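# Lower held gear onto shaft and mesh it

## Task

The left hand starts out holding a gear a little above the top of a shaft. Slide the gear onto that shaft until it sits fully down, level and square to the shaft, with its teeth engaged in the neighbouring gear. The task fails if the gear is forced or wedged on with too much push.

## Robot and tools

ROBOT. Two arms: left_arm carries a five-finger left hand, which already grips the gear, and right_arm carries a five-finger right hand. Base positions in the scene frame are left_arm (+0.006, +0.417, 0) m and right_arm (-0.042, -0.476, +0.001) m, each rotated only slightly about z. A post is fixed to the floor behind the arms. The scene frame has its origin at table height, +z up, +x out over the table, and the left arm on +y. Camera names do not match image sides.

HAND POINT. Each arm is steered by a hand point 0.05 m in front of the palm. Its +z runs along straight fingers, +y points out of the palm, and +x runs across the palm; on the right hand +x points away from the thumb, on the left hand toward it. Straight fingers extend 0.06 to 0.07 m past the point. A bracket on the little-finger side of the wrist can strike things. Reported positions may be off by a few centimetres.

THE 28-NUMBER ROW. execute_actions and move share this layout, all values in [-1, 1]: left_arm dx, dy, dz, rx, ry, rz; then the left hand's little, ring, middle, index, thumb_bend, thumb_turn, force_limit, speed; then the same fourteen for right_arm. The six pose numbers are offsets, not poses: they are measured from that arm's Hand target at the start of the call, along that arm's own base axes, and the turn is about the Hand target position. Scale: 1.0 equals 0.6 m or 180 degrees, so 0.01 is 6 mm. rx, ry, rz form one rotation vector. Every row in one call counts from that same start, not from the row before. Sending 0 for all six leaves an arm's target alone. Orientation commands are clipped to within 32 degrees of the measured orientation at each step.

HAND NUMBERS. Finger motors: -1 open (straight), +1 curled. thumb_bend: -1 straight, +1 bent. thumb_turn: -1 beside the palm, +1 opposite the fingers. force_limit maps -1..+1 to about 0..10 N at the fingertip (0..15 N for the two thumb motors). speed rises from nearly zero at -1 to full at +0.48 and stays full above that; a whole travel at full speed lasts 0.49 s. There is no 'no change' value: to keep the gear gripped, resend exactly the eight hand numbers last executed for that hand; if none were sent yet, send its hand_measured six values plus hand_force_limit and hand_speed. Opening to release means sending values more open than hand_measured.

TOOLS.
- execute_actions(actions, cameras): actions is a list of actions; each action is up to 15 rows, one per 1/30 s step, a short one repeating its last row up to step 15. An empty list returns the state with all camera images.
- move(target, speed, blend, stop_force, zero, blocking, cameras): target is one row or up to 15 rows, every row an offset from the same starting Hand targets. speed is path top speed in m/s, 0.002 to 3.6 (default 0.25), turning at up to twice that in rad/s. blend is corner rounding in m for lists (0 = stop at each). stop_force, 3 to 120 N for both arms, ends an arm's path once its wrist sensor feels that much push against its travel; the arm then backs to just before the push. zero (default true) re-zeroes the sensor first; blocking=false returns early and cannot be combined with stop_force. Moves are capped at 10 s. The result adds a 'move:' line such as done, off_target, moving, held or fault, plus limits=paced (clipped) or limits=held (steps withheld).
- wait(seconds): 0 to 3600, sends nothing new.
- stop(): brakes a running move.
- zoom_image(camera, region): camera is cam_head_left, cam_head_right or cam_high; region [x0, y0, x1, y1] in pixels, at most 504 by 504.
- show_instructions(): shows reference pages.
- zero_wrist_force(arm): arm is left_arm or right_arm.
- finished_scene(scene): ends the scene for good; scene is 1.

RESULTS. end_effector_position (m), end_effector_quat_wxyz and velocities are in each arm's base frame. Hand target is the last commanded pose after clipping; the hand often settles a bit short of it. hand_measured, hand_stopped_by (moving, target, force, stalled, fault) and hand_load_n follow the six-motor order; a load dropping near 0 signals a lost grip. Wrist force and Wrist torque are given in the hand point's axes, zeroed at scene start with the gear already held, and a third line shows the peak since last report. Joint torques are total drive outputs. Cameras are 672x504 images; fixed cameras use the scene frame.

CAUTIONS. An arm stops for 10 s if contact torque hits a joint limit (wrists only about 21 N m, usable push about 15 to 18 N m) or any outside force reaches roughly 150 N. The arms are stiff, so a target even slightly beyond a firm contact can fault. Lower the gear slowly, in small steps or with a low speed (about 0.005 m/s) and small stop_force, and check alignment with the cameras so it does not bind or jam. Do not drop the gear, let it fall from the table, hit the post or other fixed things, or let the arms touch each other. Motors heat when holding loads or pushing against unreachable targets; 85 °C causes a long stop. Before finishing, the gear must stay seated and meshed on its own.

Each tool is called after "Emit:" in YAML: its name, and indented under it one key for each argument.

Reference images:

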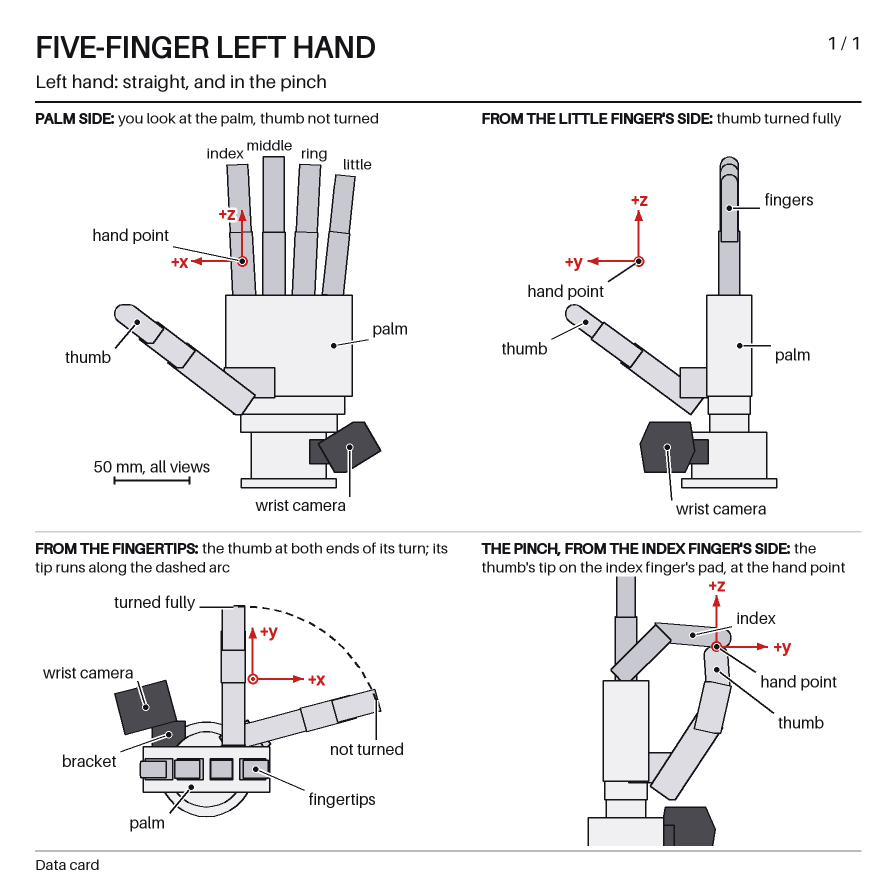

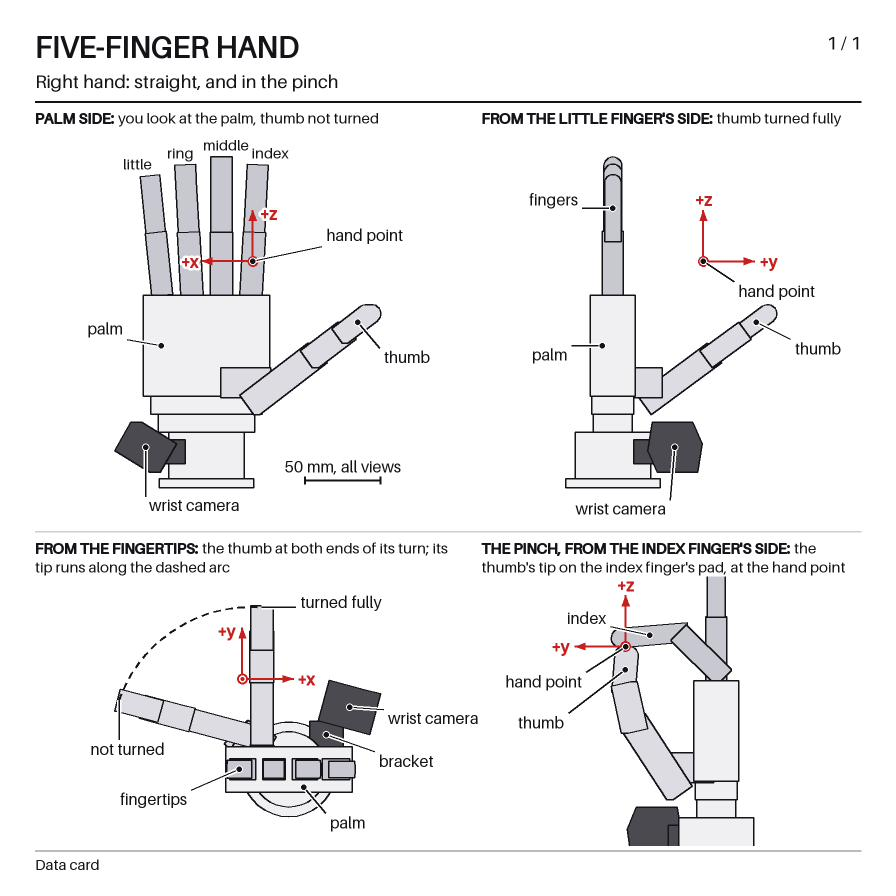

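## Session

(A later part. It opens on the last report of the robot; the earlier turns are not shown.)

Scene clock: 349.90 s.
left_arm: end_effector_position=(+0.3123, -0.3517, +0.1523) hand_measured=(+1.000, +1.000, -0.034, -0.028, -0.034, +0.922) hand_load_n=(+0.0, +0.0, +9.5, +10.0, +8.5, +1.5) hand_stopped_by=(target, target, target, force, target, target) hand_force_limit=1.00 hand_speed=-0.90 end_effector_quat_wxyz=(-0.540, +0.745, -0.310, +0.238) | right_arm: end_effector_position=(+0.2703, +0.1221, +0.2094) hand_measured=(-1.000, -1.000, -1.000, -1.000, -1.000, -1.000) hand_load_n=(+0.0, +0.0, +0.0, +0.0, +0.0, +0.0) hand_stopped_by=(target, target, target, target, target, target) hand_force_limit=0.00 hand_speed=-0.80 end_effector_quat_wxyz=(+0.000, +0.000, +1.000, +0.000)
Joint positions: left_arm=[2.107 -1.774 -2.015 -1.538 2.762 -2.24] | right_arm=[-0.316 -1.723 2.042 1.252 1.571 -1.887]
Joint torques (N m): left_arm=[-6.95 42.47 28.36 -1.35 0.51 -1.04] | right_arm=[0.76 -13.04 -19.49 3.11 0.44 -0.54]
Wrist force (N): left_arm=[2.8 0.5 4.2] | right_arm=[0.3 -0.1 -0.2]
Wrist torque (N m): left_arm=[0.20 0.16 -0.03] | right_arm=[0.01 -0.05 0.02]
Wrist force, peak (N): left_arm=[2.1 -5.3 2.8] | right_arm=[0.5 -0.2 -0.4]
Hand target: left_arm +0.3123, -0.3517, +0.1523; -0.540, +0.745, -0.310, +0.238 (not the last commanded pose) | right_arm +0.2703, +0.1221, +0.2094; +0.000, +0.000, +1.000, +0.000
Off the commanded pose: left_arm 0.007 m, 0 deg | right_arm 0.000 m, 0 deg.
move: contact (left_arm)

Emit:
move:
  target: [0.0033,-0.0005,0,0,0,0,1,1,-0.032,-0.026,-0.032,0.922,1.0,-0.9,0,0,0,0,0,0,-1,-1,-1,-1,-1,-1,0,-0.8]
  speed: 0.02
  cameras: ["cam_high"]

Emit:
zoom_image:
  camera: "cam_high"
  region: [260, 342, 310, 392]

Scene clock: 366.50 s.
left_arm: end_effector_position=(+0.3143, -0.3521, +0.1523) hand_measured=(+1.000, +1.000, -0.034, -0.028, -0.034, +0.922) hand_load_n=(+0.0, +0.0, +9.5, +9.5, +5.5, +0.0) hand_stopped_by=(target, target, target, force, target, target) hand_force_limit=1.00 hand_speed=-0.90 end_effector_quat_wxyz=(-0.540, +0.745, -0.310, +0.238) | right_arm: end_effector_position=(+0.2703, +0.1221, +0.2094) hand_measured=(-1.000, -1.000, -1.000, -1.000, -1.000, -1.000) hand_load_n=(+0.0, +0.0, +0.0, +0.0, +0.0, +0.0) hand_stopped_by=(target, target, target, target, target, target) hand_force_limit=0.00 hand_speed=-0.80 end_effector_quat_wxyz=(+0.000, +0.000, +1.000, +0.000)
Joint positions: left_arm=[2.11 -1.776 -2.014 -1.53 2.764 -2.233] | right_arm=[-0.316 -1.723 2.042 1.252 1.571 -1.887]
Joint torques (N m): left_arm=[-7.07 21.87 12.84 -1.02 2.41 -1.91] | right_arm=[-0.38 -13.05 -20.04 3.2 0.42 -0.79]
Wrist force (N): left_arm=[-2.7 -1.1 1.5] | right_arm=[0.3 -0.2 -0.2]
Wrist torque (N m): left_arm=[0.14 0.15 -0.01] | right_arm=[-0.01 -0.04 0.01]
Wrist force, peak (N): left_arm=[2.9 0.6 4.6] | right_arm=[0.6 -0.2 -0.5]
Hand target: left_arm +0.3142, -0.3520, +0.1523; -0.540, +0.745, -0.310, +0.238 | right_arm +0.2703, +0.1221, +0.2094; +0.000, +0.000, +1.000, +0.000
Off the commanded pose: left_arm 0.000 m, 0 deg | right_arm 0.000 m, 0 deg.
move: done

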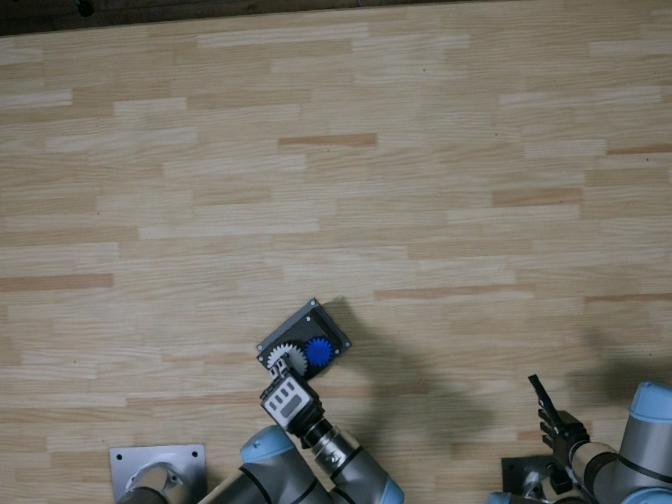

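Scaled by 10.080 from the camera's image (finer frame: 960x720).

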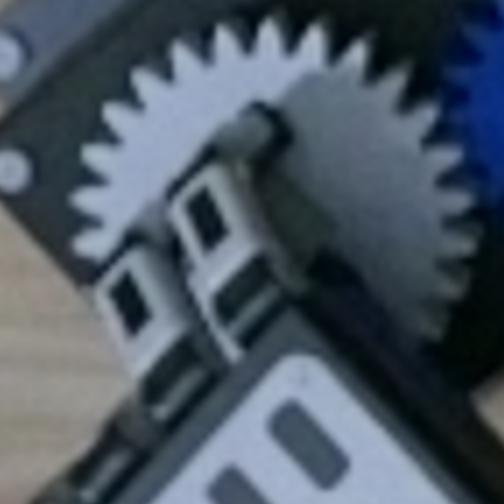

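Emit:
move:
  target: [-0.0002,0.0013,0,0,0,0,1,1,-0.032,-0.026,-0.032,0.922,1.0,-0.9,0,0,0,0,0,0,-1,-1,-1,-1,-1,-1,0,-0.8]
  speed: 0.02
  cameras: []

Emit:
move:
  target: [0,0,-0.012,0,0,0,1,1,-0.032,-0.026,-0.032,0.922,1.0,-0.9,0,0,0,0,0,0,-1,-1,-1,-1,-1,-1,0,-0.8]
  speed: 0.006
  stop_force: 5
  cameras: []

Scene clock: 380.30 s.
left_arm: end_effector_position=(+0.3141, -0.3512, +0.1522) hand_measured=(+1.000, +1.000, -0.034, -0.028, -0.034, +0.922) hand_load_n=(+0.0, +0.0, +8.0, +9.0, +5.0, +0.5) hand_stopped_by=(target, target, target, force, target, target) hand_force_limit=1.00 hand_speed=-0.90 end_effector_quat_wxyz=(-0.540, +0.745, -0.310, +0.238) | right_arm: end_effector_position=(+0.2703, +0.1221, +0.2094) hand_measured=(-1.000, -1.000, -1.000, -1.000, -1.000, -1.000) hand_load_n=(+0.0, +0.0, +0.0, +0.0, +0.0, +0.0) hand_stopped_by=(target, target, target, target, target, target) hand_force_limit=0.00 hand_speed=-0.80 end_effector_quat_wxyz=(+0.000, +0.000, +1.000, +0.000)
Joint positions: left_arm=[2.111 -1.774 -2.017 -1.528 2.764 -2.232] | right_arm=[-0.316 -1.723 2.042 1.252 1.571 -1.887]
Joint torques (N m): left_arm=[10.23 37.47 27.53 2.56 4.44 2.85] | right_arm=[0.74 -13.52 -20.35 3.03 0.07 -0.58]
Wrist force (N): left_arm=[2.0 3.9 -1.7] | right_arm=[0.4 -0.1 -0.3]
Wrist torque (N m): left_arm=[0.26 0.02 -0.12] | right_arm=[0.01 -0.05 0.02]
Wrist force, peak (N): left_arm=[2.0 3.9 -1.7] | right_arm=[0.7 -0.2 -0.5]
Hand target: left_arm +0.3141, -0.3512, +0.1523; -0.540, +0.745, -0.310, +0.238 | right_arm +0.2703, +0.1221, +0.2094; +0.000, +0.000, +1.000, +0.000
Off the commanded pose: left_arm 0.000 m, 0 deg | right_arm 0.000 m, 0 deg.
move: done

Scene clock: 381.47 s.
left_arm: end_effector_position=(+0.3142, -0.3513, +0.1521) hand_measured=(+1.000, +1.000, -0.034, -0.028, -0.034, +0.922) hand_load_n=(+0.0, +0.0, +8.5, +10.0, +4.5, +0.5) hand_stopped_by=(target, target, target, force, target, target) hand_force_limit=1.00 hand_speed=-0.90 end_effector_quat_wxyz=(-0.540, +0.745, -0.310, +0.238) | right_arm: end_effector_position=(+0.2703, +0.1221, +0.2094) hand_measured=(-1.000, -1.000, -1.000, -1.000, -1.000, -1.000) hand_load_n=(+0.0, +0.0, +0.0, +0.0, +0.0, +0.0) hand_stopped_by=(target, target, target, target, target, target) hand_force_limit=0.00 hand_speed=-0.80 end_effector_quat_wxyz=(+0.000, +0.000, +1.000, +0.000)
Joint positions: left_arm=[2.111 -1.774 -2.017 -1.527 2.764 -2.232] | right_arm=[-0.316 -1.723 2.042 1.252 1.571 -1.887]
Joint torques (N m): left_arm=[4.51 43.2 28.22 -1 -1.53 2.75] | right_arm=[-1.04 -12.05 -20.7 3.1 0.43 -0.64]
Wrist force (N): left_arm=[-0.1 1.6 0.1] | right_arm=[0.6 -0.1 -0.3]
Wrist torque (N m): left_arm=[0.16 0.11 -0.09] | right_arm=[0.02 -0.08 0.03]
Wrist force, peak (N): left_arm=[2.1 4.1 -2.0] | right_arm=[0.6 -0.2 -0.4]
Hand target: left_arm +0.3142, -0.3513, +0.1521; -0.540, +0.745, -0.310, +0.238 (not the last commanded pose) | right_arm +0.2703, +0.1221, +0.2094; +0.000, +0.000, +1.000, +0.000
Off the commanded pose: left_arm 0.007 m, 0 deg | right_arm 0.000 m, 0 deg.
move: contact (left_arm)

Emit:
move:
  target: [0,0,-0.012,0,0,0,1,1,-0.032,-0.026,-0.032,0.922,1.0,-0.9,0,0,0,0,0,0,-1,-1,-1,-1,-1,-1,0,-0.8]
  speed: 0.005
  stop_force: 9
  cameras: ["cam_high"]

Emit:
zoom_image:
  camera: "cam_high"
  region: [260, 342, 310, 392]

Scene clock: 429.77 s.
left_arm: end_effector_position=(+0.3142, -0.3514, +0.1515) hand_measured=(+1.000, +1.000, -0.034, -0.028, -0.034, +0.922) hand_load_n=(+0.0, +0.0, +9.0, +9.5, +4.5, +0.0) hand_stopped_by=(target, target, target, force, target, target) hand_force_limit=1.00 hand_speed=-0.90 end_effector_quat_wxyz=(-0.540, +0.745, -0.310, +0.238) | right_arm: end_effector_position=(+0.2703, +0.1221, +0.2094) hand_measured=(-1.000, -1.000, -1.000, -1.000, -1.000, -1.000) hand_load_n=(+0.0, +0.0, +0.0, +0.0, +0.0, +0.0) hand_stopped_by=(target, target, target, target, target, target) hand_force_limit=0.00 hand_speed=-0.80 end_effector_quat_wxyz=(+0.000, +0.000, +1.000, +0.000)
Joint positions: left_arm=[2.111 -1.775 -2.018 -1.525 2.764 -2.232] | right_arm=[-0.316 -1.723 2.042 1.252 1.571 -1.887]
Joint torques (N m): left_arm=[-4.99 40.56 27.11 -1.18 -1.37 1.63] | right_arm=[-0.22 -12.75 -20.19 3.09 0.31 -0.71]
Wrist force (N): left_arm=[-0.2 -3.1 -2.0] | right_arm=[0.4 -0.2 -0.3]
Wrist torque (N m): left_arm=[0.15 0.07 0.00] | right_arm=[0.01 -0.05 0.02]
Wrist force, peak (N): left_arm=[-0.1 -9.7 -4.2] | right_arm=[0.6 -0.1 -0.5]
Hand target: left_arm +0.3142, -0.3514, +0.1515; -0.540, +0.745, -0.310, +0.238 (not the last commanded pose) | right_arm +0.2703, +0.1221, +0.2094; +0.000, +0.000, +1.000, +0.000
Off the commanded pose: left_arm 0.007 m, 0 deg | right_arm 0.000 m, 0 deg.
move: contact (left_arm)

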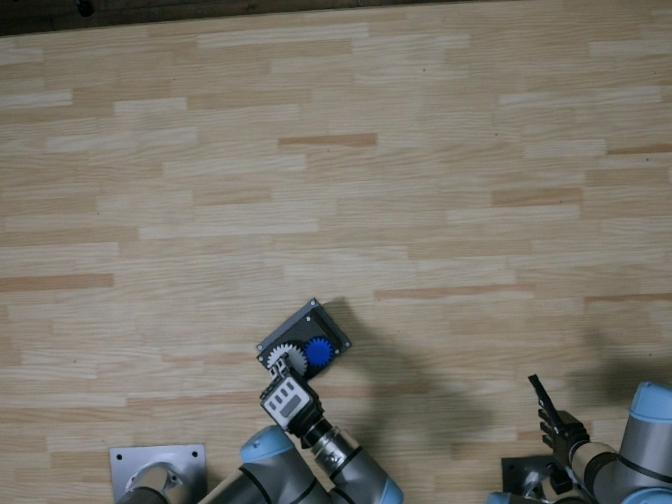

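Scaled by 10.080 from the camera's image (finer frame: 960x720).

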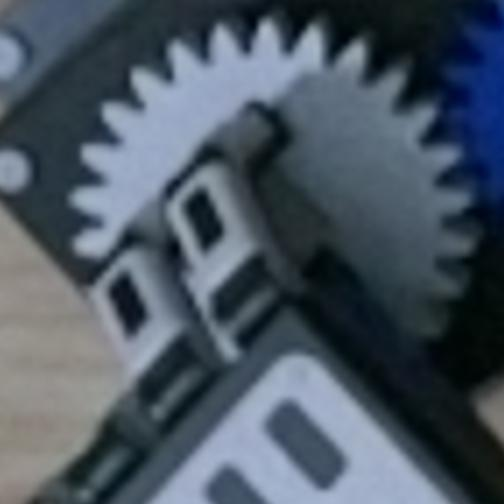

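Emit:
move:
  target: [-0.0003,-0.0005,-0.0008,0,0,0,1,1,-0.032,-0.026,-0.032,0.922,1.0,-0.9,0,0,0,0,0,0,-1,-1,-1,-1,-1,-1,0,-0.8]
  speed: 0.01
  cameras: []

Emit:
move:
  target: [0,0,0,0.0077,-0.008,0,1,1,-0.032,-0.026,-0.032,0.922,1.0,-0.9,0,0,0,0,0,0,-1,-1,-1,-1,-1,-1,0,-0.8]
  speed: 0.02
  cameras: []

Emit:
move:
  target: [0,0,0,-0.0154,0.016,0,1,1,-0.032,-0.026,-0.032,0.922,1.0,-0.9,0,0,0,0,0,0,-1,-1,-1,-1,-1,-1,0,-0.8]
  speed: 0.02
  cameras: []

Emit:
move:
  target: [0,0,0,0.0077,-0.008,0,1,1,-0.032,-0.026,-0.032,0.922,1.0,-0.9,0,0,0,0,0,0,-1,-1,-1,-1,-1,-1,0,-0.8]
  speed: 0.02
  cameras: []

Scene clock: 460.13 s.
left_arm: end_effector_position=(+0.3141, -0.3517, +0.1511) hand_measured=(+1.000, +1.000, -0.034, -0.028, -0.034, +0.922) hand_load_n=(+0.0, +0.0, +9.5, +9.5, +5.0, +0.5) hand_stopped_by=(target, target, target, force, target, target) hand_force_limit=1.00 hand_speed=-0.90 end_effector_quat_wxyz=(-0.540, +0.745, -0.310, +0.238) | right_arm: end_effector_position=(+0.2703, +0.1221, +0.2094) hand_measured=(-1.000, -1.000, -1.000, -1.000, -1.000, -1.000) hand_load_n=(+0.0, +0.0, +0.0, +0.0, +0.0, +0.0) hand_stopped_by=(target, target, target, target, target, target) hand_force_limit=0.00 hand_speed=-0.80 end_effector_quat_wxyz=(+0.000, +0.000, +1.000, +0.000)
Joint positions: left_arm=[2.11 -1.777 -2.017 -1.525 2.764 -2.233] | right_arm=[-0.316 -1.723 2.042 1.252 1.571 -1.887]
Joint torques (N m): left_arm=[-5.58 14.86 25.02 -1.38 -1.48 -0.5] | right_arm=[1.03 -12.63 -19.94 3.31 0.51 -0.71]
Wrist force (N): left_arm=[-1.0 -5.0 0.0] | right_arm=[0.6 0.0 -0.3]
Wrist torque (N m): left_arm=[0.02 0.13 0.03] | right_arm=[0.03 -0.08 0.03]
Wrist force, peak (N): left_arm=[-1.0 -5.0 0.0] | right_arm=[0.3 -0.1 -0.8]
Hand target: left_arm +0.3141, -0.3517, +0.1510; -0.540, +0.745, -0.310, +0.238 | right_arm +0.2703, +0.1221, +0.2094; +0.000, +0.000, +1.000, +0.000
Off the commanded pose: left_arm 0.000 m, 0 deg | right_arm 0.000 m, 0 deg.
move: done

Scene clock: 461.30 s.
left_arm: end_effector_position=(+0.3141, -0.3517, +0.1510) hand_measured=(+1.000, +1.000, -0.034, -0.028, -0.034, +0.920) hand_load_n=(+0.0, +0.0, +6.5, +9.0, +4.5, +2.0) hand_stopped_by=(target, target, target, force, target, target) hand_force_limit=1.00 hand_speed=-0.90 end_effector_quat_wxyz=(-0.553, +0.736, -0.306, +0.244) end_effector_velocity=(+0.000, -0.001, +0.000) end_effector_angular_velocity=(+0.000, +0.001, -0.003) | right_arm: end_effector_position=(+0.2703, +0.1221, +0.2094) hand_measured=(-1.000, -1.000, -1.000, -1.000, -1.000, -1.000) hand_load_n=(+0.0, +0.0, +0.0, +0.0, +0.0, +0.0) hand_stopped_by=(target, target, target, target, target, target) hand_force_limit=0.00 hand_speed=-0.80 end_effector_quat_wxyz=(+0.000, +0.000, +1.000, +0.000)
Joint positions: left_arm=[2.101 -1.794 -2 -1.606 2.785 -2.311] | right_arm=[-0.316 -1.723 2.042 1.252 1.571 -1.887]
Joint velocities: left_arm=[-0.001 -0.001 -0.001 0.006 0 0.006] | right_arm=[within noise]
Joint torques (N m): left_arm=[2.57 32 18.62 3.88 -0.45 2.43] | right_arm=[0.64 -13.03 -20.29 3.34 0.33 -0.53]
Wrist force (N): left_arm=[3.5 4.0 -4.3] | right_arm=[0.5 -0.2 -0.5]
Wrist torque (N m): left_arm=[0.27 -0.02 -0.01] | right_arm=[0.02 -0.07 0.02]
Wrist force, peak (N): left_arm=[1.1 -7.4 -1.4] | right_arm=[0.5 -0.4 -0.5]
Hand target: left_arm +0.3141, -0.3517, +0.1510; -0.553, +0.736, -0.306, +0.243 | right_arm +0.2703, +0.1221, +0.2094; +0.000, +0.000, +1.000, +0.000
Off the commanded pose: left_arm 0.000 m, 0 deg | right_arm 0.000 m, 0 deg.
move: done

Scene clock: 463.33 s.
left_arm: end_effector_position=(+0.3141, -0.3517, +0.1510) hand_measured=(+1.000, +1.000, -0.034, -0.028, -0.034, +0.922) hand_load_n=(+0.0, +0.0, +10.5, +9.0, +10.0, +0.0) hand_stopped_by=(target, target, target, force, target, target) hand_force_limit=1.00 hand_speed=-0.90 end_effector_quat_wxyz=(-0.527, +0.755, -0.313, +0.232) end_effector_velocity=(+0.000, +0.000, -0.001) end_effector_angular_velocity=(+0.003, -0.002, +0.001) | right_arm: end_effector_position=(+0.2703, +0.1221, +0.2094) hand_measured=(-1.000, -1.000, -1.000, -1.000, -1.000, -1.000) hand_load_n=(+0.0, +0.0, -0.5, +0.0, +0.0, +0.0) hand_stopped_by=(target, target, target, target, target, target) hand_force_limit=0.00 hand_speed=-0.80 end_effector_quat_wxyz=(+0.000, +0.000, +1.000, +0.000)
Joint positions: left_arm=[2.12 -1.761 -2.032 -1.453 2.74 -2.163] | right_arm=[-0.316 -1.723 2.042 1.252 1.571 -1.887]
Joint velocities: left_arm=[0 -0.003 0.001 -0.005 0.002 -0.006] | right_arm=[within noise]
Joint torques (N m): left_arm=[-5.09 27.32 10.88 -0.67 2.08 -2.1] | right_arm=[-1.16 -12.15 -21.07 3.35 0.32 -0.88]
Wrist force (N): left_arm=[-2.9 -4.7 4.6] | right_arm=[0.1 -0.1 -0.4]
Wrist torque (N m): left_arm=[0.03 0.21 0.05] | right_arm=[0.02 -0.01 0.01]
Wrist force, peak (N): left_arm=[-3.3 -4.9 4.8] | right_arm=[0.7 -0.3 -0.4]
Hand target: left_arm +0.3141, -0.3517, +0.1510; -0.527, +0.755, -0.314, +0.232 | right_arm +0.2703, +0.1221, +0.2094; +0.000, +0.000, +1.000, +0.000
Off the commanded pose: left_arm 0.000 m, 0 deg | right_arm 0.000 m, 0 deg.
move: done

Scene clock: 464.50 s.
left_arm: end_effector_position=(+0.3141, -0.3517, +0.1510) hand_measured=(+1.000, +1.000, -0.034, -0.028, -0.034, +0.922) hand_load_n=(+0.0, +0.0, +8.0, +9.0, +8.0, +1.5) hand_stopped_by=(target, target, target, force, target, target) hand_force_limit=1.00 hand_speed=-0.90 end_effector_quat_wxyz=(-0.540, +0.745, -0.310, +0.238) end_effector_velocity=(+0.000, +0.000, +0.000) end_effector_angular_velocity=(+0.001, +0.003, -0.001) | right_arm: end_effector_position=(+0.2703, +0.1221, +0.2094) hand_measured=(-1.000, -1.000, -1.000, -1.000, -1.000, -1.000) hand_load_n=(+0.0, +0.0, +0.0, +0.0, +0.0, +0.0) hand_stopped_by=(target, target, target, target, target, target) hand_force_limit=0.00 hand_speed=-0.80 end_effector_quat_wxyz=(+0.000, +0.000, +1.000, +0.000)
Joint positions: left_arm=[2.11 -1.777 -2.017 -1.526 2.764 -2.234] | right_arm=[-0.316 -1.723 2.042 1.252 1.571 -1.887]
Joint velocities: left_arm=[0 -0.001 0 0.004 0 0.006] | right_arm=[within noise]
Joint torques (N m): left_arm=[0.28 31.87 19.67 4.16 -0.74 2.45] | right_arm=[0.61 -13.06 -21.29 3.29 0.29 -0.63]
Wrist force (N): left_arm=[3.1 2.5 0.6] | right_arm=[0.6 -0.3 -0.3]
Wrist torque (N m): left_arm=[0.27 0.05 -0.01] | right_arm=[-0.01 -0.09 0.03]
Wrist force, peak (N): left_arm=[1.5 -7.4 1.7] | right_arm=[0.3 -0.3 -0.7]
Hand target: left_arm +0.3141, -0.3517, +0.1510; -0.540, +0.745, -0.310, +0.238 | right_arm +0.2703, +0.1221, +0.2094; +0.000, +0.000, +1.000, +0.000
Off the commanded pose: left_arm 0.000 m, 0 deg | right_arm 0.000 m, 0 deg.
move: done

Emit:
move:
  target:
    - [0,0,-0.0007,0.0058,-0.006,0,1,1,-0.032,-0.026,-0.032,0.922,1.0,-0.9,0,0,0,0,0,0,-1,-1,-1,-1,-1,-1,0,-0.8]
    - [0,0,-0.0013,0.006,0.0058,0,1,1,-0.032,-0.026,-0.032,0.922,1.0,-0.9,0,0,0,0,0,0,-1,-1,-1,-1,-1,-1,0,-0.8]
    - [0,0,-0.002,-0.0058,0.006,0,1,1,-0.032,-0.026,-0.032,0.922,1.0,-0.9,0,0,0,0,0,0,-1,-1,-1,-1,-1,-1,0,-0.8]
    - [0,0,-0.0027,-0.006,-0.0058,0,1,1,-0.032,-0.026,-0.032,0.922,1.0,-0.9,0,0,0,0,0,0,-1,-1,-1,-1,-1,-1,0,-0.8]
    - [0,0,-0.0027,0,0,0,1,1,-0.032,-0.026,-0.032,0.922,1.0,-0.9,0,0,0,0,0,0,-1,-1,-1,-1,-1,-1,0,-0.8]
  speed: 0.03
  blend: [0.003,0.003,0.003,0.003,0]
  cameras: ["cam_high"]

Emit:
zoom_image:
  camera: "cam_high"
  region: [260, 342, 310, 392]

Scene clock: 492.23 s.
left_arm: end_effector_position=(+0.3141, -0.3517, +0.1494) hand_measured=(+1.000, +1.000, -0.034, -0.028, -0.034, +0.922) hand_load_n=(+0.0, +0.5, +8.5, +8.0, +5.0, +0.0) hand_stopped_by=(target, target, target, force, target, target) hand_force_limit=1.00 hand_speed=-0.90 end_effector_quat_wxyz=(-0.540, +0.745, -0.310, +0.238) | right_arm: end_effector_position=(+0.2703, +0.1221, +0.2094) hand_measured=(-1.000, -1.000, -1.000, -1.000, -1.000, -1.000) hand_load_n=(+0.0, +0.0, +0.0, +0.0, +0.0, +0.0) hand_stopped_by=(target, target, target, target, target, target) hand_force_limit=0.00 hand_speed=-0.80 end_effector_quat_wxyz=(+0.000, +0.000, +1.000, +0.000)
Joint positions: left_arm=[2.11 -1.779 -2.019 -1.521 2.763 -2.233] | right_arm=[-0.316 -1.723 2.042 1.252 1.571 -1.887]
Joint torques (N m): left_arm=[7.49 22.72 7.33 3.58 -0.97 -1.74] | right_arm=[0.56 -13.03 -20.9 3.41 0.59 -0.74]
Wrist force (N): left_arm=[0.9 -3.6 -7.8] | right_arm=[0.4 -0.1 -0.2]
Wrist torque (N m): left_arm=[0.19 -0.04 0.03] | right_arm=[0.01 -0.05 0.02]
Wrist force, peak (N): left_arm=[1.7 -10.0 -17.4] | right_arm=[0.6 -0.2 -0.5]
Hand target: left_arm +0.3141, -0.3517, +0.1494; -0.540, +0.745, -0.310, +0.238 | right_arm +0.2703, +0.1221, +0.2094; +0.000, +0.000, +1.000, +0.000
Off the commanded pose: left_arm 0.000 m, 0 deg | right_arm 0.000 m, 0 deg.
move: done

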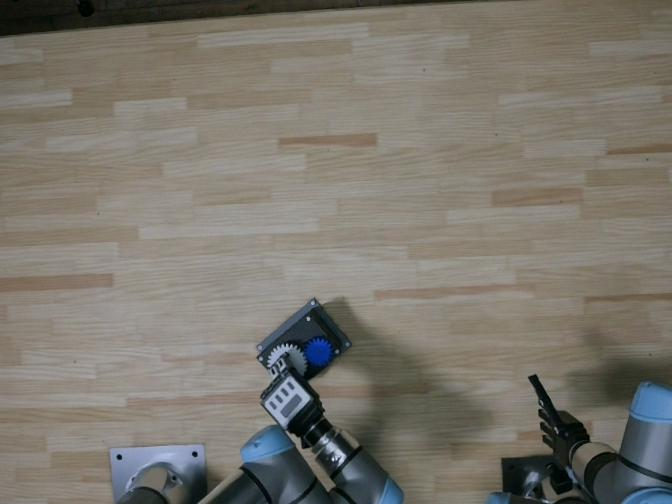

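Scaled by 10.080 from the camera's image (finer frame: 960x720).

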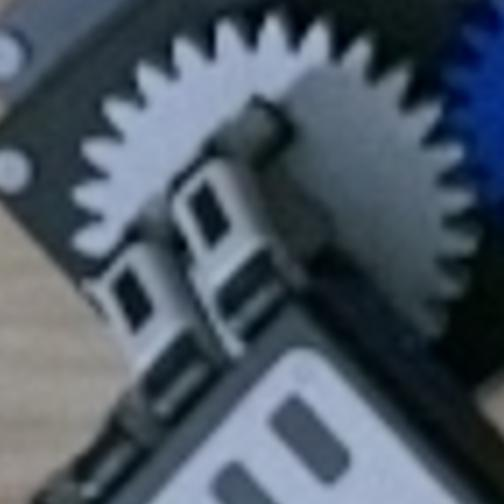

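Emit:
move:
  target: [-0.0015,-0.002,0,0,0,0,1,1,-0.032,-0.026,-0.032,0.922,1.0,-0.9,0,0,0,0,0,0,-1,-1,-1,-1,-1,-1,0,-0.8]
  speed: 0.01
  cameras: []

Scene clock: 505.80 s.
left_arm: end_effector_position=(+0.3131, -0.3529, +0.1494) hand_measured=(+1.000, +1.000, -0.034, -0.028, -0.034, +0.922) hand_load_n=(+0.0, +0.5, +10.5, +9.5, +9.0, +1.0) hand_stopped_by=(target, target, target, force, target, target) hand_force_limit=1.00 hand_speed=-0.90 end_effector_quat_wxyz=(-0.540, +0.745, -0.310, +0.238) | right_arm: end_effector_position=(+0.2703, +0.1221, +0.2094) hand_measured=(-1.000, -1.000, -1.000, -1.000, -1.000, -1.000) hand_load_n=(+0.0, +0.0, +0.0, +0.0, +0.0, +0.0) hand_stopped_by=(target, target, target, target, target, target) hand_force_limit=0.00 hand_speed=-0.80 end_effector_quat_wxyz=(+0.000, +0.000, +1.000, +0.000)
Joint positions: left_arm=[2.107 -1.781 -2.015 -1.529 2.762 -2.24] | right_arm=[-0.316 -1.723 2.042 1.252 1.571 -1.887]
Joint torques (N m): left_arm=[2.73 19.79 16.93 4.78 -0.54 2.51] | right_arm=[-0.31 -13.04 -21.3 3.48 0.6 -1.04]
Wrist force (N): left_arm=[-0.2 -2.3 4.6] | right_arm=[0.4 0.0 -0.3]
Wrist torque (N m): left_arm=[0.05 0.24 -0.04] | right_arm=[0.03 -0.07 0.03]
Wrist force, peak (N): left_arm=[1.0 -7.5 -9.3] | right_arm=[0.7 -0.2 -0.4]
Hand target: left_arm +0.3132, -0.3529, +0.1494; -0.540, +0.745, -0.310, +0.238 | right_arm +0.2703, +0.1221, +0.2094; +0.000, +0.000, +1.000, +0.000
Off the commanded pose: left_arm 0.000 m, 0 deg | right_arm 0.000 m, 0 deg.
move: done

Emit:
move:
  target: [0.0008,0.0008,0.011,0,0,0,1,1,-0.032,-0.026,-0.032,0.922,1.0,-0.9,0,0,0,0,0,0,-1,-1,-1,-1,-1,-1,0,-0.8]
  speed: 0.02
  cameras: []

Emit:
move:
  target: [-0.0025,0,0,0,0,0,1,1,-0.032,-0.026,-0.032,0.922,1.0,-0.9,0,0,0,0,0,0,-1,-1,-1,-1,-1,-1,0,-0.8]
  speed: 0.02
  cameras: []

Emit:
move:
  target: [0.0025,0,0,0,0,0,1,1,-0.032,-0.026,-0.032,0.922,1.0,-0.9,0,0,0,0,0,0,-1,-1,-1,-1,-1,-1,0,-0.8]
  speed: 0.02
  cameras: ["cam_high"]

Emit:
zoom_image:
  camera: "cam_high"
  region: [260, 342, 310, 392]

Scene clock: 536.80 s.
left_arm: end_effector_position=(+0.3136, -0.3524, +0.1562) hand_measured=(+1.000, +1.000, -0.034, -0.028, -0.034, +0.922) hand_load_n=(+0.0, +0.0, +9.0, +9.5, +6.0, +1.0) hand_stopped_by=(target, target, target, force, target, target) hand_force_limit=1.00 hand_speed=-0.90 end_effector_quat_wxyz=(-0.540, +0.745, -0.310, +0.238) | right_arm: end_effector_position=(+0.2703, +0.1221, +0.2094) hand_measured=(-1.000, -1.000, -1.000, -1.000, -1.000, -1.000) hand_load_n=(+0.0, +0.0, +0.0, +0.0, +0.0, +0.0) hand_stopped_by=(target, target, target, target, target, target) hand_force_limit=0.00 hand_speed=-0.80 end_effector_quat_wxyz=(+0.000, +0.000, +1.000, +0.000)
Joint positions: left_arm=[2.109 -1.77 -2.009 -1.544 2.763 -2.237] | right_arm=[-0.316 -1.723 2.042 1.252 1.571 -1.887]
Joint torques (N m): left_arm=[2.51 17.67 17.74 3.41 3.87 0.14] | right_arm=[0.39 -14.25 -23.55 3.97 0.71 -1.16]
Wrist force (N): left_arm=[0.4 0.0 2.4] | right_arm=[0.4 0.1 -0.3]
Wrist torque (N m): left_arm=[0.15 0.15 -0.09] | right_arm=[0.04 -0.06 0.02]
Wrist force, peak (N): left_arm=[-0.1 -3.4 4.5] | right_arm=[0.5 -0.2 -0.7]
Hand target: left_arm +0.3136, -0.3524, +0.1560; -0.540, +0.745, -0.310, +0.238 | right_arm +0.2703, +0.1221, +0.2094; +0.000, +0.000, +1.000, +0.000
Off the commanded pose: left_arm 0.000 m, 0 deg | right_arm 0.000 m, 0 deg.
move: done

Scene clock: 537.30 s.
left_arm: end_effector_position=(+0.3121, -0.3524, +0.1560) hand_measured=(+1.000, +1.000, -0.034, -0.028, -0.034, +0.922) hand_load_n=(+0.0, +0.0, +9.5, +9.5, +9.5, +1.5) hand_stopped_by=(target, target, target, force, target, target) hand_force_limit=1.00 hand_speed=-0.90 end_effector_quat_wxyz=(-0.540, +0.745, -0.310, +0.238) | right_arm: end_effector_position=(+0.2703, +0.1221, +0.2094) hand_measured=(-1.000, -1.000, -1.000, -1.000, -1.000, -1.000) hand_load_n=(+0.0, +0.0, +0.0, +0.0, -0.5, +0.0) hand_stopped_by=(target, target, target, target, target, target) hand_force_limit=0.00 hand_speed=-0.80 end_effector_quat_wxyz=(+0.000, +0.000, +1.000, +0.000)
Joint positions: left_arm=[2.106 -1.769 -2.009 -1.55 2.761 -2.243] | right_arm=[-0.316 -1.723 2.042 1.252 1.571 -1.887]
Joint torques (N m): left_arm=[3.44 39.3 28.13 4.69 -1.22 2.47] | right_arm=[-0.18 -12.81 -23 3.94 0.67 -1.05]
Wrist force (N): left_arm=[1.7 -0.5 5.0] | right_arm=[0.4 -0.1 -0.4]
Wrist torque (N m): left_arm=[0.16 0.17 0.01] | right_arm=[0.02 -0.05 0.02]
Wrist force, peak (N): left_arm=[2.3 -0.8 5.0] | right_arm=[0.7 -0.2 -0.5]
Hand target: left_arm +0.3121, -0.3524, +0.1560; -0.540, +0.745, -0.310, +0.238 | right_arm +0.2703, +0.1221, +0.2094; +0.000, +0.000, +1.000, +0.000
Off the commanded pose: left_arm 0.000 m, 0 deg | right_arm 0.000 m, 0 deg.
move: done

Scene clock: 537.80 s.
left_arm: end_effector_position=(+0.3137, -0.3525, +0.1561) hand_measured=(+1.000, +1.000, -0.034, -0.028, -0.034, +0.922) hand_load_n=(+0.0, +0.0, +9.0, +9.5, +6.0, +0.5) hand_stopped_by=(target, target, target, force, target, target) hand_force_limit=1.00 hand_speed=-0.90 end_effector_quat_wxyz=(-0.540, +0.746, -0.310, +0.238) | right_arm: end_effector_position=(+0.2703, +0.1221, +0.2094) hand_measured=(-1.000, -1.000, -1.000, -1.000, -1.000, -1.000) hand_load_n=(+0.0, +0.0, +0.0, +0.0, +0.0, +0.0) hand_stopped_by=(target, target, target, target, target, target) hand_force_limit=0.00 hand_speed=-0.80 end_effector_quat_wxyz=(+0.000, +0.000, +1.000, +0.000)
Joint positions: left_arm=[2.109 -1.77 -2.009 -1.543 2.763 -2.237] | right_arm=[-0.316 -1.723 2.042 1.252 1.571 -1.887]
Joint torques (N m): left_arm=[-8.95 16.57 4.58 -0.76 3.61 -2.05] | right_arm=[0.62 -11.76 -23.51 3.78 0.72 -1.12]
Wrist force (N): left_arm=[-1.6 -2.1 1.8] | right_arm=[0.6 -0.2 -0.4]
Wrist torque (N m): left_arm=[0.11 0.16 -0.02] | right_arm=[0.01 -0.08 0.04]
Wrist force, peak (N): left_arm=[1.4 -0.8 4.9] | right_arm=[0.6 -0.1 -0.5]
Hand target: left_arm +0.3136, -0.3524, +0.1560; -0.540, +0.745, -0.310, +0.238 | right_arm +0.2703, +0.1221, +0.2094; +0.000, +0.000, +1.000, +0.000
Off the commanded pose: left_arm 0.000 m, 0 deg | right_arm 0.000 m, 0 deg.
move: done

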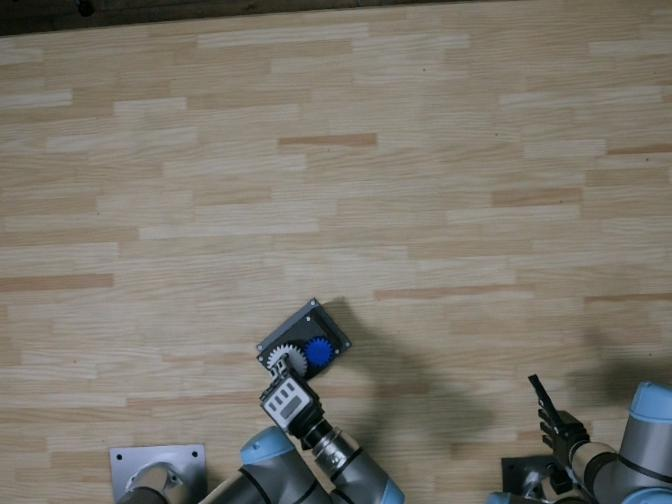

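Scaled by 10.080 from the camera's image (finer frame: 960x720).

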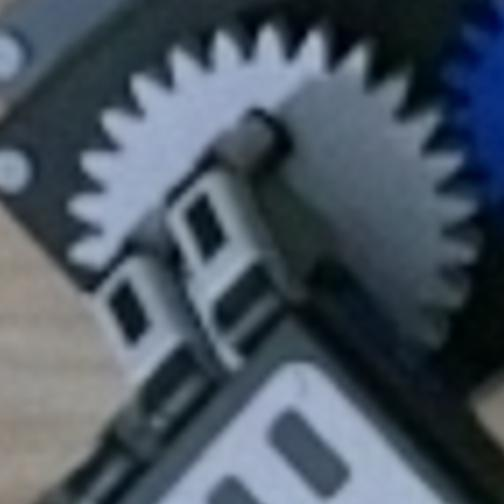

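Emit:
move:
  target: [0,0,0.0233,0,0,0,1,1,-0.032,-0.026,-0.032,0.922,1.0,-0.9,0,0,0,0,0,0,-1,-1,-1,-1,-1,-1,0,-0.8]
  speed: 0.03
  cameras: ["cam_high"]

Emit:
zero_wrist_force:
  arm: "left_arm"

Emit:
zoom_image:
  camera: "cam_high"
  region: [260, 342, 310, 392]

Emit:
move:
  target: [0,0,-0.0233,0,0,0,1,1,-0.032,-0.026,-0.032,0.922,1.0,-0.9,0,0,0,0,0,0,-1,-1,-1,-1,-1,-1,0,-0.8]
  speed: 0.02
  stop_force: 5
  cameras: []

Scene clock: 555.60 s.
left_arm: end_effector_position=(+0.3137, -0.3525, +0.1702) hand_measured=(+1.000, +1.000, -0.034, -0.028, -0.034, +0.922) hand_load_n=(+0.0, +0.0, +8.0, +9.5, +3.5, +0.0) hand_stopped_by=(target, target, target, force, target, target) hand_force_limit=1.00 hand_speed=-0.90 end_effector_quat_wxyz=(-0.540, +0.745, -0.310, +0.238) end_effector_velocity=(+0.000, -0.001, +0.000) end_effector_angular_velocity=(-0.004, -0.003, +0.000) | right_arm: end_effector_position=(+0.2703, +0.1221, +0.2094) hand_measured=(-1.000, -1.000, -1.000, -1.000, -1.000, -1.000) hand_load_n=(+0.0, +0.0, +0.0, +0.0, +0.0, +0.0) hand_stopped_by=(target, target, target, target, target, target) hand_force_limit=0.00 hand_speed=-0.80 end_effector_quat_wxyz=(+0.000, +0.000, +1.000, +0.000)
Joint positions: left_arm=[2.109 -1.749 -1.991 -1.582 2.763 -2.237] | right_arm=[-0.316 -1.723 2.042 1.252 1.571 -1.887]
Joint velocities: left_arm=[0 -0.001 -0.001 0.005 0 -0.002] | right_arm=[within noise]
Joint torques (N m): left_arm=[-6.72 15.15 5.19 4.8 3.37 -2.01] | right_arm=[0.78 -12.6 -24.09 3.94 0.51 -0.97]
Wrist force (N): left_arm=[-0.6 0.8 -0.2] | right_arm=[0.7 -0.2 -0.5]
Wrist torque (N m): left_arm=[0.17 0.09 -0.07] | right_arm=[0.01 -0.09 0.04]
Wrist force, peak (N): left_arm=[-1.1 -3.0 2.1] | right_arm=[0.6 -0.4 -0.6]
Hand target: left_arm +0.3136, -0.3524, +0.1700; -0.540, +0.745, -0.310, +0.238 | right_arm +0.2703, +0.1221, +0.2094; +0.000, +0.000, +1.000, +0.000
Off the commanded pose: left_arm 0.000 m, 0 deg | right_arm 0.000 m, 0 deg.
move: done

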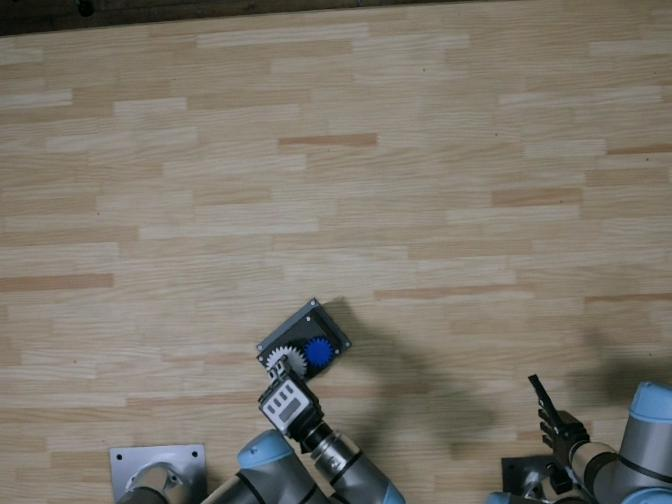

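Wrist force sensor zeroed.

Scaled by 10.080 from the camera's image (finer frame: 960x720).

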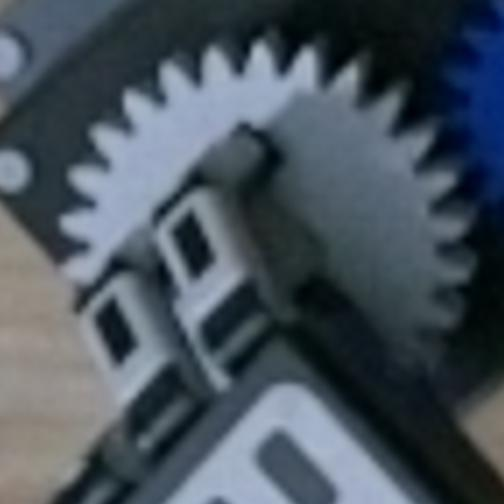

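Scene clock: 557.43 s.
left_arm: end_effector_position=(+0.3136, -0.3524, +0.1560) hand_measured=(+1.000, +1.000, -0.034, -0.028, -0.034, +0.922) hand_load_n=(+0.0, +0.0, +9.0, +9.0, +6.5, +0.5) hand_stopped_by=(target, target, target, force, target, target) hand_force_limit=1.00 hand_speed=-0.90 end_effector_quat_wxyz=(-0.540, +0.745, -0.310, +0.238) | right_arm: end_effector_position=(+0.2703, +0.1221, +0.2094) hand_measured=(-1.000, -1.000, -1.000, -1.000, -1.000, -1.000) hand_load_n=(+0.0, +0.0, +0.0, +0.0, +0.0, +0.0) hand_stopped_by=(target, target, target, target, target, target) hand_force_limit=0.00 hand_speed=-0.80 end_effector_quat_wxyz=(+0.000, +0.000, +1.000, +0.000)
Joint positions: left_arm=[2.109 -1.77 -2.009 -1.543 2.763 -2.237] | right_arm=[-0.316 -1.723 2.042 1.252 1.571 -1.887]
Joint torques (N m): left_arm=[-3.34 42.45 28.48 -1.06 1.11 2.29] | right_arm=[-0.31 -13 -24.38 4.17 0.79 -1.14]
Wrist force (N, zeroed by zero_wrist_force on left_arm): left_arm=[-0.6 -1.0 2.9] | right_arm=[0.1 0.1 -0.6]
Wrist torque (N m, zeroed by zero_wrist_force on left_arm): left_arm=[-0.02 0.08 0.02] | right_arm=[0.07 -0.01 0.01]
Wrist force, peak (N, zeroed by zero_wrist_force on left_arm): left_arm=[-0.5 -3.4 2.7] | right_arm=[0.7 -0.1 -0.6]
Hand target: left_arm +0.3136, -0.3524, +0.1560; -0.540, +0.745, -0.310, +0.238 | right_arm +0.2703, +0.1221, +0.2094; +0.000, +0.000, +1.000, +0.000
Off the commanded pose: left_arm 0.000 m, 0 deg | right_arm 0.000 m, 0 deg.
move: done

Emit:
move:
  target: [0.0006,0.0007,-0.0033,0,0,0,1,1,-0.032,-0.026,-0.032,0.922,1.0,-0.9,0,0,0,0,0,0,-1,-1,-1,-1,-1,-1,0,-0.8]
  speed: 0.01
  cameras: []

Scene clock: 570.63 s.
left_arm: end_effector_position=(+0.3140, -0.3520, +0.1540) hand_measured=(+1.000, +1.000, -0.034, -0.028, -0.034, +0.922) hand_load_n=(+0.0, +0.0, +9.0, +9.5, +6.0, +0.5) hand_stopped_by=(target, target, target, force, target, target) hand_force_limit=1.00 hand_speed=-0.90 end_effector_quat_wxyz=(-0.540, +0.745, -0.310, +0.238) | right_arm: end_effector_position=(+0.2703, +0.1221, +0.2094) hand_measured=(-1.000, -1.000, -1.000, -1.000, -1.000, -1.000) hand_load_n=(+0.0, +0.0, +0.0, +0.0, +0.0, +0.0) hand_stopped_by=(target, target, target, target, target, target) hand_force_limit=0.00 hand_speed=-0.80 end_effector_quat_wxyz=(+0.000, +0.000, +1.000, +0.000)
Joint positions: left_arm=[2.11 -1.773 -2.013 -1.535 2.763 -2.234] | right_arm=[-0.316 -1.723 2.042 1.252 1.571 -1.887]
Joint torques (N m): left_arm=[3.15 23.82 12.92 -0.19 3.78 1.89] | right_arm=[0.08 -13.17 -24.92 4.31 0.84 -1.21]
Wrist force (N, zeroed by zero_wrist_force on left_arm): left_arm=[-0.5 -2.6 1.9] | right_arm=[0.2 -0.1 -0.6]
Wrist torque (N m, zeroed by zero_wrist_force on left_arm): left_arm=[-0.07 0.05 0.05] | right_arm=[0.03 -0.02 0.02]
Wrist force, peak (N, zeroed by zero_wrist_force on left_arm): left_arm=[-0.9 -3.5 2.3] | right_arm=[0.5 -0.3 -0.7]
Hand target: left_arm +0.3140, -0.3520, +0.1540; -0.540, +0.745, -0.310, +0.238 | right_arm +0.2703, +0.1221, +0.2094; +0.000, +0.000, +1.000, +0.000
Off the commanded pose: left_arm 0.000 m, 0 deg | right_arm 0.000 m, 0 deg.
move: done

Emit:
move:
  target: [0.0005,0.0008,-0.0033,0,0,0,1,1,-0.032,-0.026,-0.032,0.922,1.0,-0.9,0,0,0,0,0,0,-1,-1,-1,-1,-1,-1,0,-0.8]
  speed: 0.01
  cameras: []

Scene clock: 575.67 s.
left_arm: end_effector_position=(+0.3143, -0.3516, +0.1520) hand_measured=(+1.000, +1.000, -0.034, -0.028, -0.034, +0.922) hand_load_n=(+0.0, +0.0, +8.5, +9.5, +5.5, +0.5) hand_stopped_by=(target, target, target, force, target, target) hand_force_limit=1.00 hand_speed=-0.90 end_effector_quat_wxyz=(-0.540, +0.745, -0.310, +0.238) | right_arm: end_effector_position=(+0.2703, +0.1221, +0.2094) hand_measured=(-1.000, -1.000, -1.000, -1.000, -1.000, -1.000) hand_load_n=(+0.0, +0.0, +0.0, +0.0, +0.0, +0.0) hand_stopped_by=(target, target, target, target, target, target) hand_force_limit=0.00 hand_speed=-0.80 end_effector_quat_wxyz=(+0.000, +0.000, +1.000, +0.000)
Joint positions: left_arm=[2.111 -1.775 -2.017 -1.526 2.764 -2.232] | right_arm=[-0.316 -1.723 2.042 1.252 1.571 -1.887]
Joint torques (N m): left_arm=[5.88 23.17 12.51 -0.29 3 2.03] | right_arm=[-0.57 -12.91 -24.14 4.04 1.12 -1.37]
Wrist force (N, zeroed by zero_wrist_force on left_arm): left_arm=[0.1 -2.8 1.0] | right_arm=[0.3 0.1 -0.5]
Wrist torque (N m, zeroed by zero_wrist_force on left_arm): left_arm=[-0.05 0.00 0.06] | right_arm=[0.06 -0.04 0.03]
Wrist force, peak (N, zeroed by zero_wrist_force on left_arm): left_arm=[-0.7 -2.9 2.2] | right_arm=[0.5 -0.1 -0.7]
Hand target: left_arm +0.3143, -0.3515, +0.1521; -0.540, +0.745, -0.310, +0.238 | right_arm +0.2703, +0.1221, +0.2094; +0.000, +0.000, +1.000, +0.000
Off the commanded pose: left_arm 0.000 m, 0 deg | right_arm 0.000 m, 0 deg.
move: done

Emit:
move:
  target: [0.0005,0.0004,-0.0033,0,0,0,1,1,-0.032,-0.026,-0.032,0.922,1.0,-0.9,0,0,0,0,0,0,-1,-1,-1,-1,-1,-1,0,-0.8]
  speed: 0.01
  cameras: []

Scene clock: 581.53 s.
left_arm: end_effector_position=(+0.3146, -0.3514, +0.1501) hand_measured=(+1.000, +1.000, -0.034, -0.028, -0.034, +0.922) hand_load_n=(+0.0, +0.0, +7.5, +7.0, +4.0, +0.0) hand_stopped_by=(target, target, target, force, target, target) hand_force_limit=1.00 hand_speed=-0.90 end_effector_quat_wxyz=(-0.540, +0.746, -0.310, +0.238) | right_arm: end_effector_position=(+0.2703, +0.1221, +0.2094) hand_measured=(-1.000, -1.000, -1.000, -1.000, -1.000, -1.000) hand_load_n=(+0.0, +0.0, +0.0, +0.0, +0.0, +0.0) hand_stopped_by=(target, target, target, target, target, target) hand_force_limit=0.00 hand_speed=-0.80 end_effector_quat_wxyz=(+0.000, +0.000, +1.000, +0.000)
Joint positions: left_arm=[2.112 -1.778 -2.02 -1.518 2.764 -2.23] | right_arm=[-0.316 -1.723 2.042 1.252 1.571 -1.887]
Joint torques (N m): left_arm=[15.8 14.69 0.47 -2.35 1.96 2.79] | right_arm=[-0.54 -12.75 -24.62 4.23 0.8 -1.24]
Wrist force (N, zeroed by zero_wrist_force on left_arm): left_arm=[1.0 -11.9 -19.3] | right_arm=[0.5 -0.1 -0.4]
Wrist torque (N m, zeroed by zero_wrist_force on left_arm): left_arm=[0.08 -0.32 0.24] | right_arm=[0.03 -0.07 0.03]
Wrist force, peak (N, zeroed by zero_wrist_force on left_arm): left_arm=[1.0 -12.1 -19.6] | right_arm=[0.8 0.0 -0.6]
Hand target: left_arm +0.3146, -0.3513, +0.1501; -0.540, +0.745, -0.310, +0.238 | right_arm +0.2703, +0.1221, +0.2094; +0.000, +0.000, +1.000, +0.000
Off the commanded pose: left_arm 0.000 m, 0 deg | right_arm 0.000 m, 0 deg.
move: done

Emit:
move:
  target: [-0.0008,-0.0004,0.0042,0,0,0,1,1,-0.032,-0.026,-0.032,0.922,1.0,-0.9,0,0,0,0,0,0,-1,-1,-1,-1,-1,-1,0,-0.8]
  speed: 0.01
  cameras: ["cam_high"]

Emit:
zoom_image:
  camera: "cam_high"
  region: [275, 335, 335, 395]

Emit:
zoom_image:
  camera: "cam_high"
  region: [290, 345, 320, 375]

Scene clock: 604.77 s.
left_arm: end_effector_position=(+0.3141, -0.3515, +0.1526) hand_measured=(+1.000, +1.000, -0.034, -0.028, -0.034, +0.922) hand_load_n=(-0.5, +0.0, +8.0, +9.0, +5.5, +0.5) hand_stopped_by=(target, target, target, force, target, target) hand_force_limit=1.00 hand_speed=-0.90 end_effector_quat_wxyz=(-0.540, +0.745, -0.310, +0.238) | right_arm: end_effector_position=(+0.2703, +0.1221, +0.2094) hand_measured=(-1.000, -1.000, -1.000, -1.000, -1.000, -1.000) hand_load_n=(+0.0, +0.0, +0.0, +0.0, +0.0, -0.5) hand_stopped_by=(target, target, target, target, target, target) hand_force_limit=0.00 hand_speed=-0.80 end_effector_quat_wxyz=(+0.000, +0.000, +1.000, +0.000)
Joint positions: left_arm=[2.111 -1.774 -2.016 -1.529 2.764 -2.233] | right_arm=[-0.316 -1.723 2.042 1.252 1.571 -1.887]
Joint torques (N m): left_arm=[-9.72 34.19 24.82 3.61 -1.5 -1.6] | right_arm=[0.14 -14.11 -24.46 4.28 1.21 -1.34]
Wrist force (N, zeroed by zero_wrist_force on left_arm): left_arm=[-0.4 -1.3 2.3] | right_arm=[0.5 -0.1 -0.5]
Wrist torque (N m, zeroed by zero_wrist_force on left_arm): left_arm=[-0.13 0.10 0.13] | right_arm=[0.03 -0.06 0.03]
Wrist force, peak (N, zeroed by zero_wrist_force on left_arm): left_arm=[1.3 -12.5 -20.4] | right_arm=[0.5 -0.1 -0.8]
Hand target: left_arm +0.3141, -0.3515, +0.1526; -0.540, +0.745, -0.310, +0.238 | right_arm +0.2703, +0.1221, +0.2094; +0.000, +0.000, +1.000, +0.000
Off the commanded pose: left_arm 0.000 m, 0 deg | right_arm 0.000 m, 0 deg.
move: done

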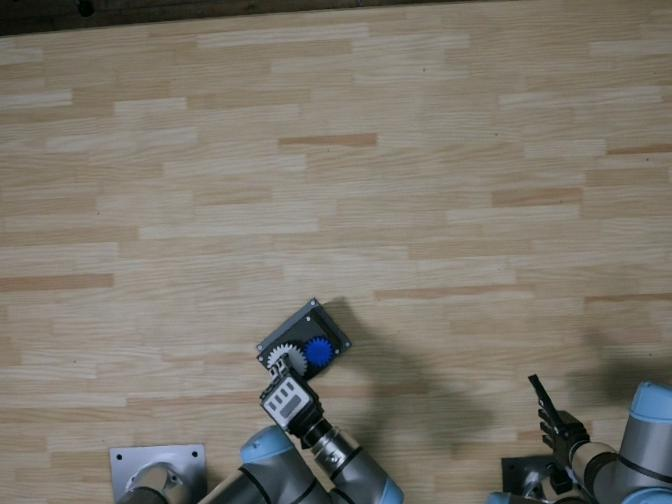

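Scaled by 8.400 from the camera's image (finer frame: 960x720).

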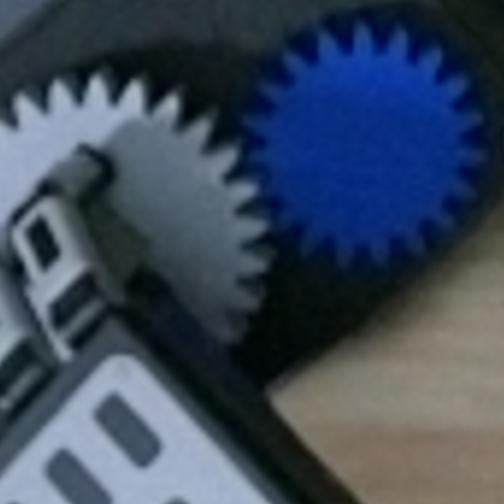

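Scaled by 16.800 from the camera's image (finer frame: 960x720).

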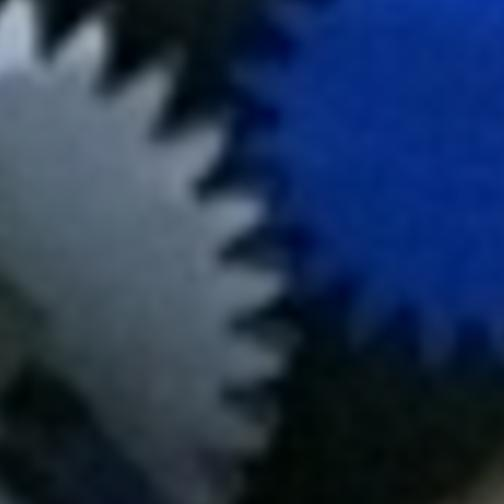

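Emit:
move:
  target: [0.0002,0.0011,0,0,0,-0.0183,1,1,-0.032,-0.026,-0.032,0.922,1.0,-0.9,0,0,0,0,0,0,-1,-1,-1,-1,-1,-1,0,-0.8]
  speed: 0.02
  cameras: []

Emit:
move:
  target: [0,0,-0.015,0,0,0,1,1,-0.032,-0.026,-0.032,0.922,1.0,-0.9,0,0,0,0,0,0,-1,-1,-1,-1,-1,-1,0,-0.8]
  speed: 0.006
  stop_force: 6
  cameras: []

Scene clock: 640.20 s.
left_arm: end_effector_position=(+0.3142, -0.3508, +0.1526) hand_measured=(+1.000, +1.000, -0.034, -0.028, -0.034, +0.920) hand_load_n=(+0.0, +0.0, +5.5, +8.0, +5.5, +3.0) hand_stopped_by=(target, target, target, force, target, target) hand_force_limit=1.00 hand_speed=-0.90 end_effector_quat_wxyz=(-0.533, +0.736, -0.331, +0.253) end_effector_velocity=(+0.000, +0.001, -0.001) end_effector_angular_velocity=(+0.004, +0.001, +0.002) | right_arm: end_effector_position=(+0.2703, +0.1221, +0.2094) hand_measured=(-1.000, -1.000, -1.000, -1.000, -1.000, -1.000) hand_load_n=(+0.0, +0.0, +0.0, +0.0, +0.0, +0.0) hand_stopped_by=(target, target, target, target, target, target) hand_force_limit=0.00 hand_speed=-0.80 end_effector_quat_wxyz=(+0.000, +0.000, +1.000, +0.000)
Joint positions: left_arm=[2.11 -1.751 -2.081 -1.358 2.793 -2.095] | right_arm=[-0.316 -1.723 2.042 1.252 1.571 -1.887]
Joint velocities: left_arm=[0 -0.001 0 -0.008 0 -0.006] | right_arm=[within noise]
Joint torques (N m): left_arm=[9.34 29.95 22.71 -1.97 1.08 -1.92] | right_arm=[-0.06 -12.76 -24.91 4.37 0.99 -1.33]
Wrist force (N, zeroed by zero_wrist_force on left_arm): left_arm=[3.7 -0.8 -11.2] | right_arm=[0.5 0.1 -0.4]
Wrist torque (N m, zeroed by zero_wrist_force on left_arm): left_arm=[0.13 -0.33 0.08] | right_arm=[0.05 -0.08 0.04]
Wrist force, peak (N, zeroed by zero_wrist_force on left_arm): left_arm=[3.7 -0.8 -11.2] | right_arm=[0.6 -0.2 -0.8]
Hand target: left_arm +0.3142, -0.3509, +0.1526; -0.533, +0.736, -0.331, +0.253 | right_arm +0.2703, +0.1221, +0.2094; +0.000, +0.000, +1.000, +0.000
Off the commanded pose: left_arm 0.000 m, 0 deg | right_arm 0.000 m, 0 deg.
move: done

Scene clock: 641.57 s.
left_arm: end_effector_position=(+0.3142, -0.3509, +0.1524) hand_measured=(+1.000, +1.000, -0.034, -0.028, -0.034, +0.920) hand_load_n=(+0.0, +0.0, +5.5, +8.0, +5.0, +2.5) hand_stopped_by=(target, target, target, force, target, target) hand_force_limit=1.00 hand_speed=-0.90 end_effector_quat_wxyz=(-0.533, +0.736, -0.331, +0.253) | right_arm: end_effector_position=(+0.2703, +0.1221, +0.2094) hand_measured=(-1.000, -1.000, -1.000, -1.000, -1.000, -1.000) hand_load_n=(+0.0, +0.0, +0.0, +0.0, +0.0, +0.0) hand_stopped_by=(target, target, target, target, target, target) hand_force_limit=0.00 hand_speed=-0.80 end_effector_quat_wxyz=(+0.000, +0.000, +1.000, +0.000)
Joint positions: left_arm=[2.11 -1.751 -2.081 -1.357 2.793 -2.095] | right_arm=[-0.316 -1.723 2.042 1.252 1.571 -1.887]
Joint torques (N m): left_arm=[2.8 37.99 23.71 -2.23 2.8 2.54] | right_arm=[0.66 -13.15 -25.18 4.36 0.98 -1.55]
Wrist force (N, zeroed by zero_wrist_force on left_arm): left_arm=[4.6 -1.5 -12.4] | right_arm=[0.5 -0.3 -0.3]
Wrist torque (N m, zeroed by zero_wrist_force on left_arm): left_arm=[0.16 -0.33 0.14] | right_arm=[-0.01 -0.07 0.02]
Wrist force, peak (N, zeroed by zero_wrist_force on left_arm): left_arm=[3.2 -8.1 -13.6] | right_arm=[0.3 -0.2 -0.8]
Hand target: left_arm +0.3142, -0.3509, +0.1524; -0.533, +0.736, -0.331, +0.253 (not the last commanded pose) | right_arm +0.2703, +0.1221, +0.2094; +0.000, +0.000, +1.000, +0.000
Off the commanded pose: left_arm 0.009 m, 0 deg | right_arm 0.000 m, 0 deg.
move: contact (left_arm)


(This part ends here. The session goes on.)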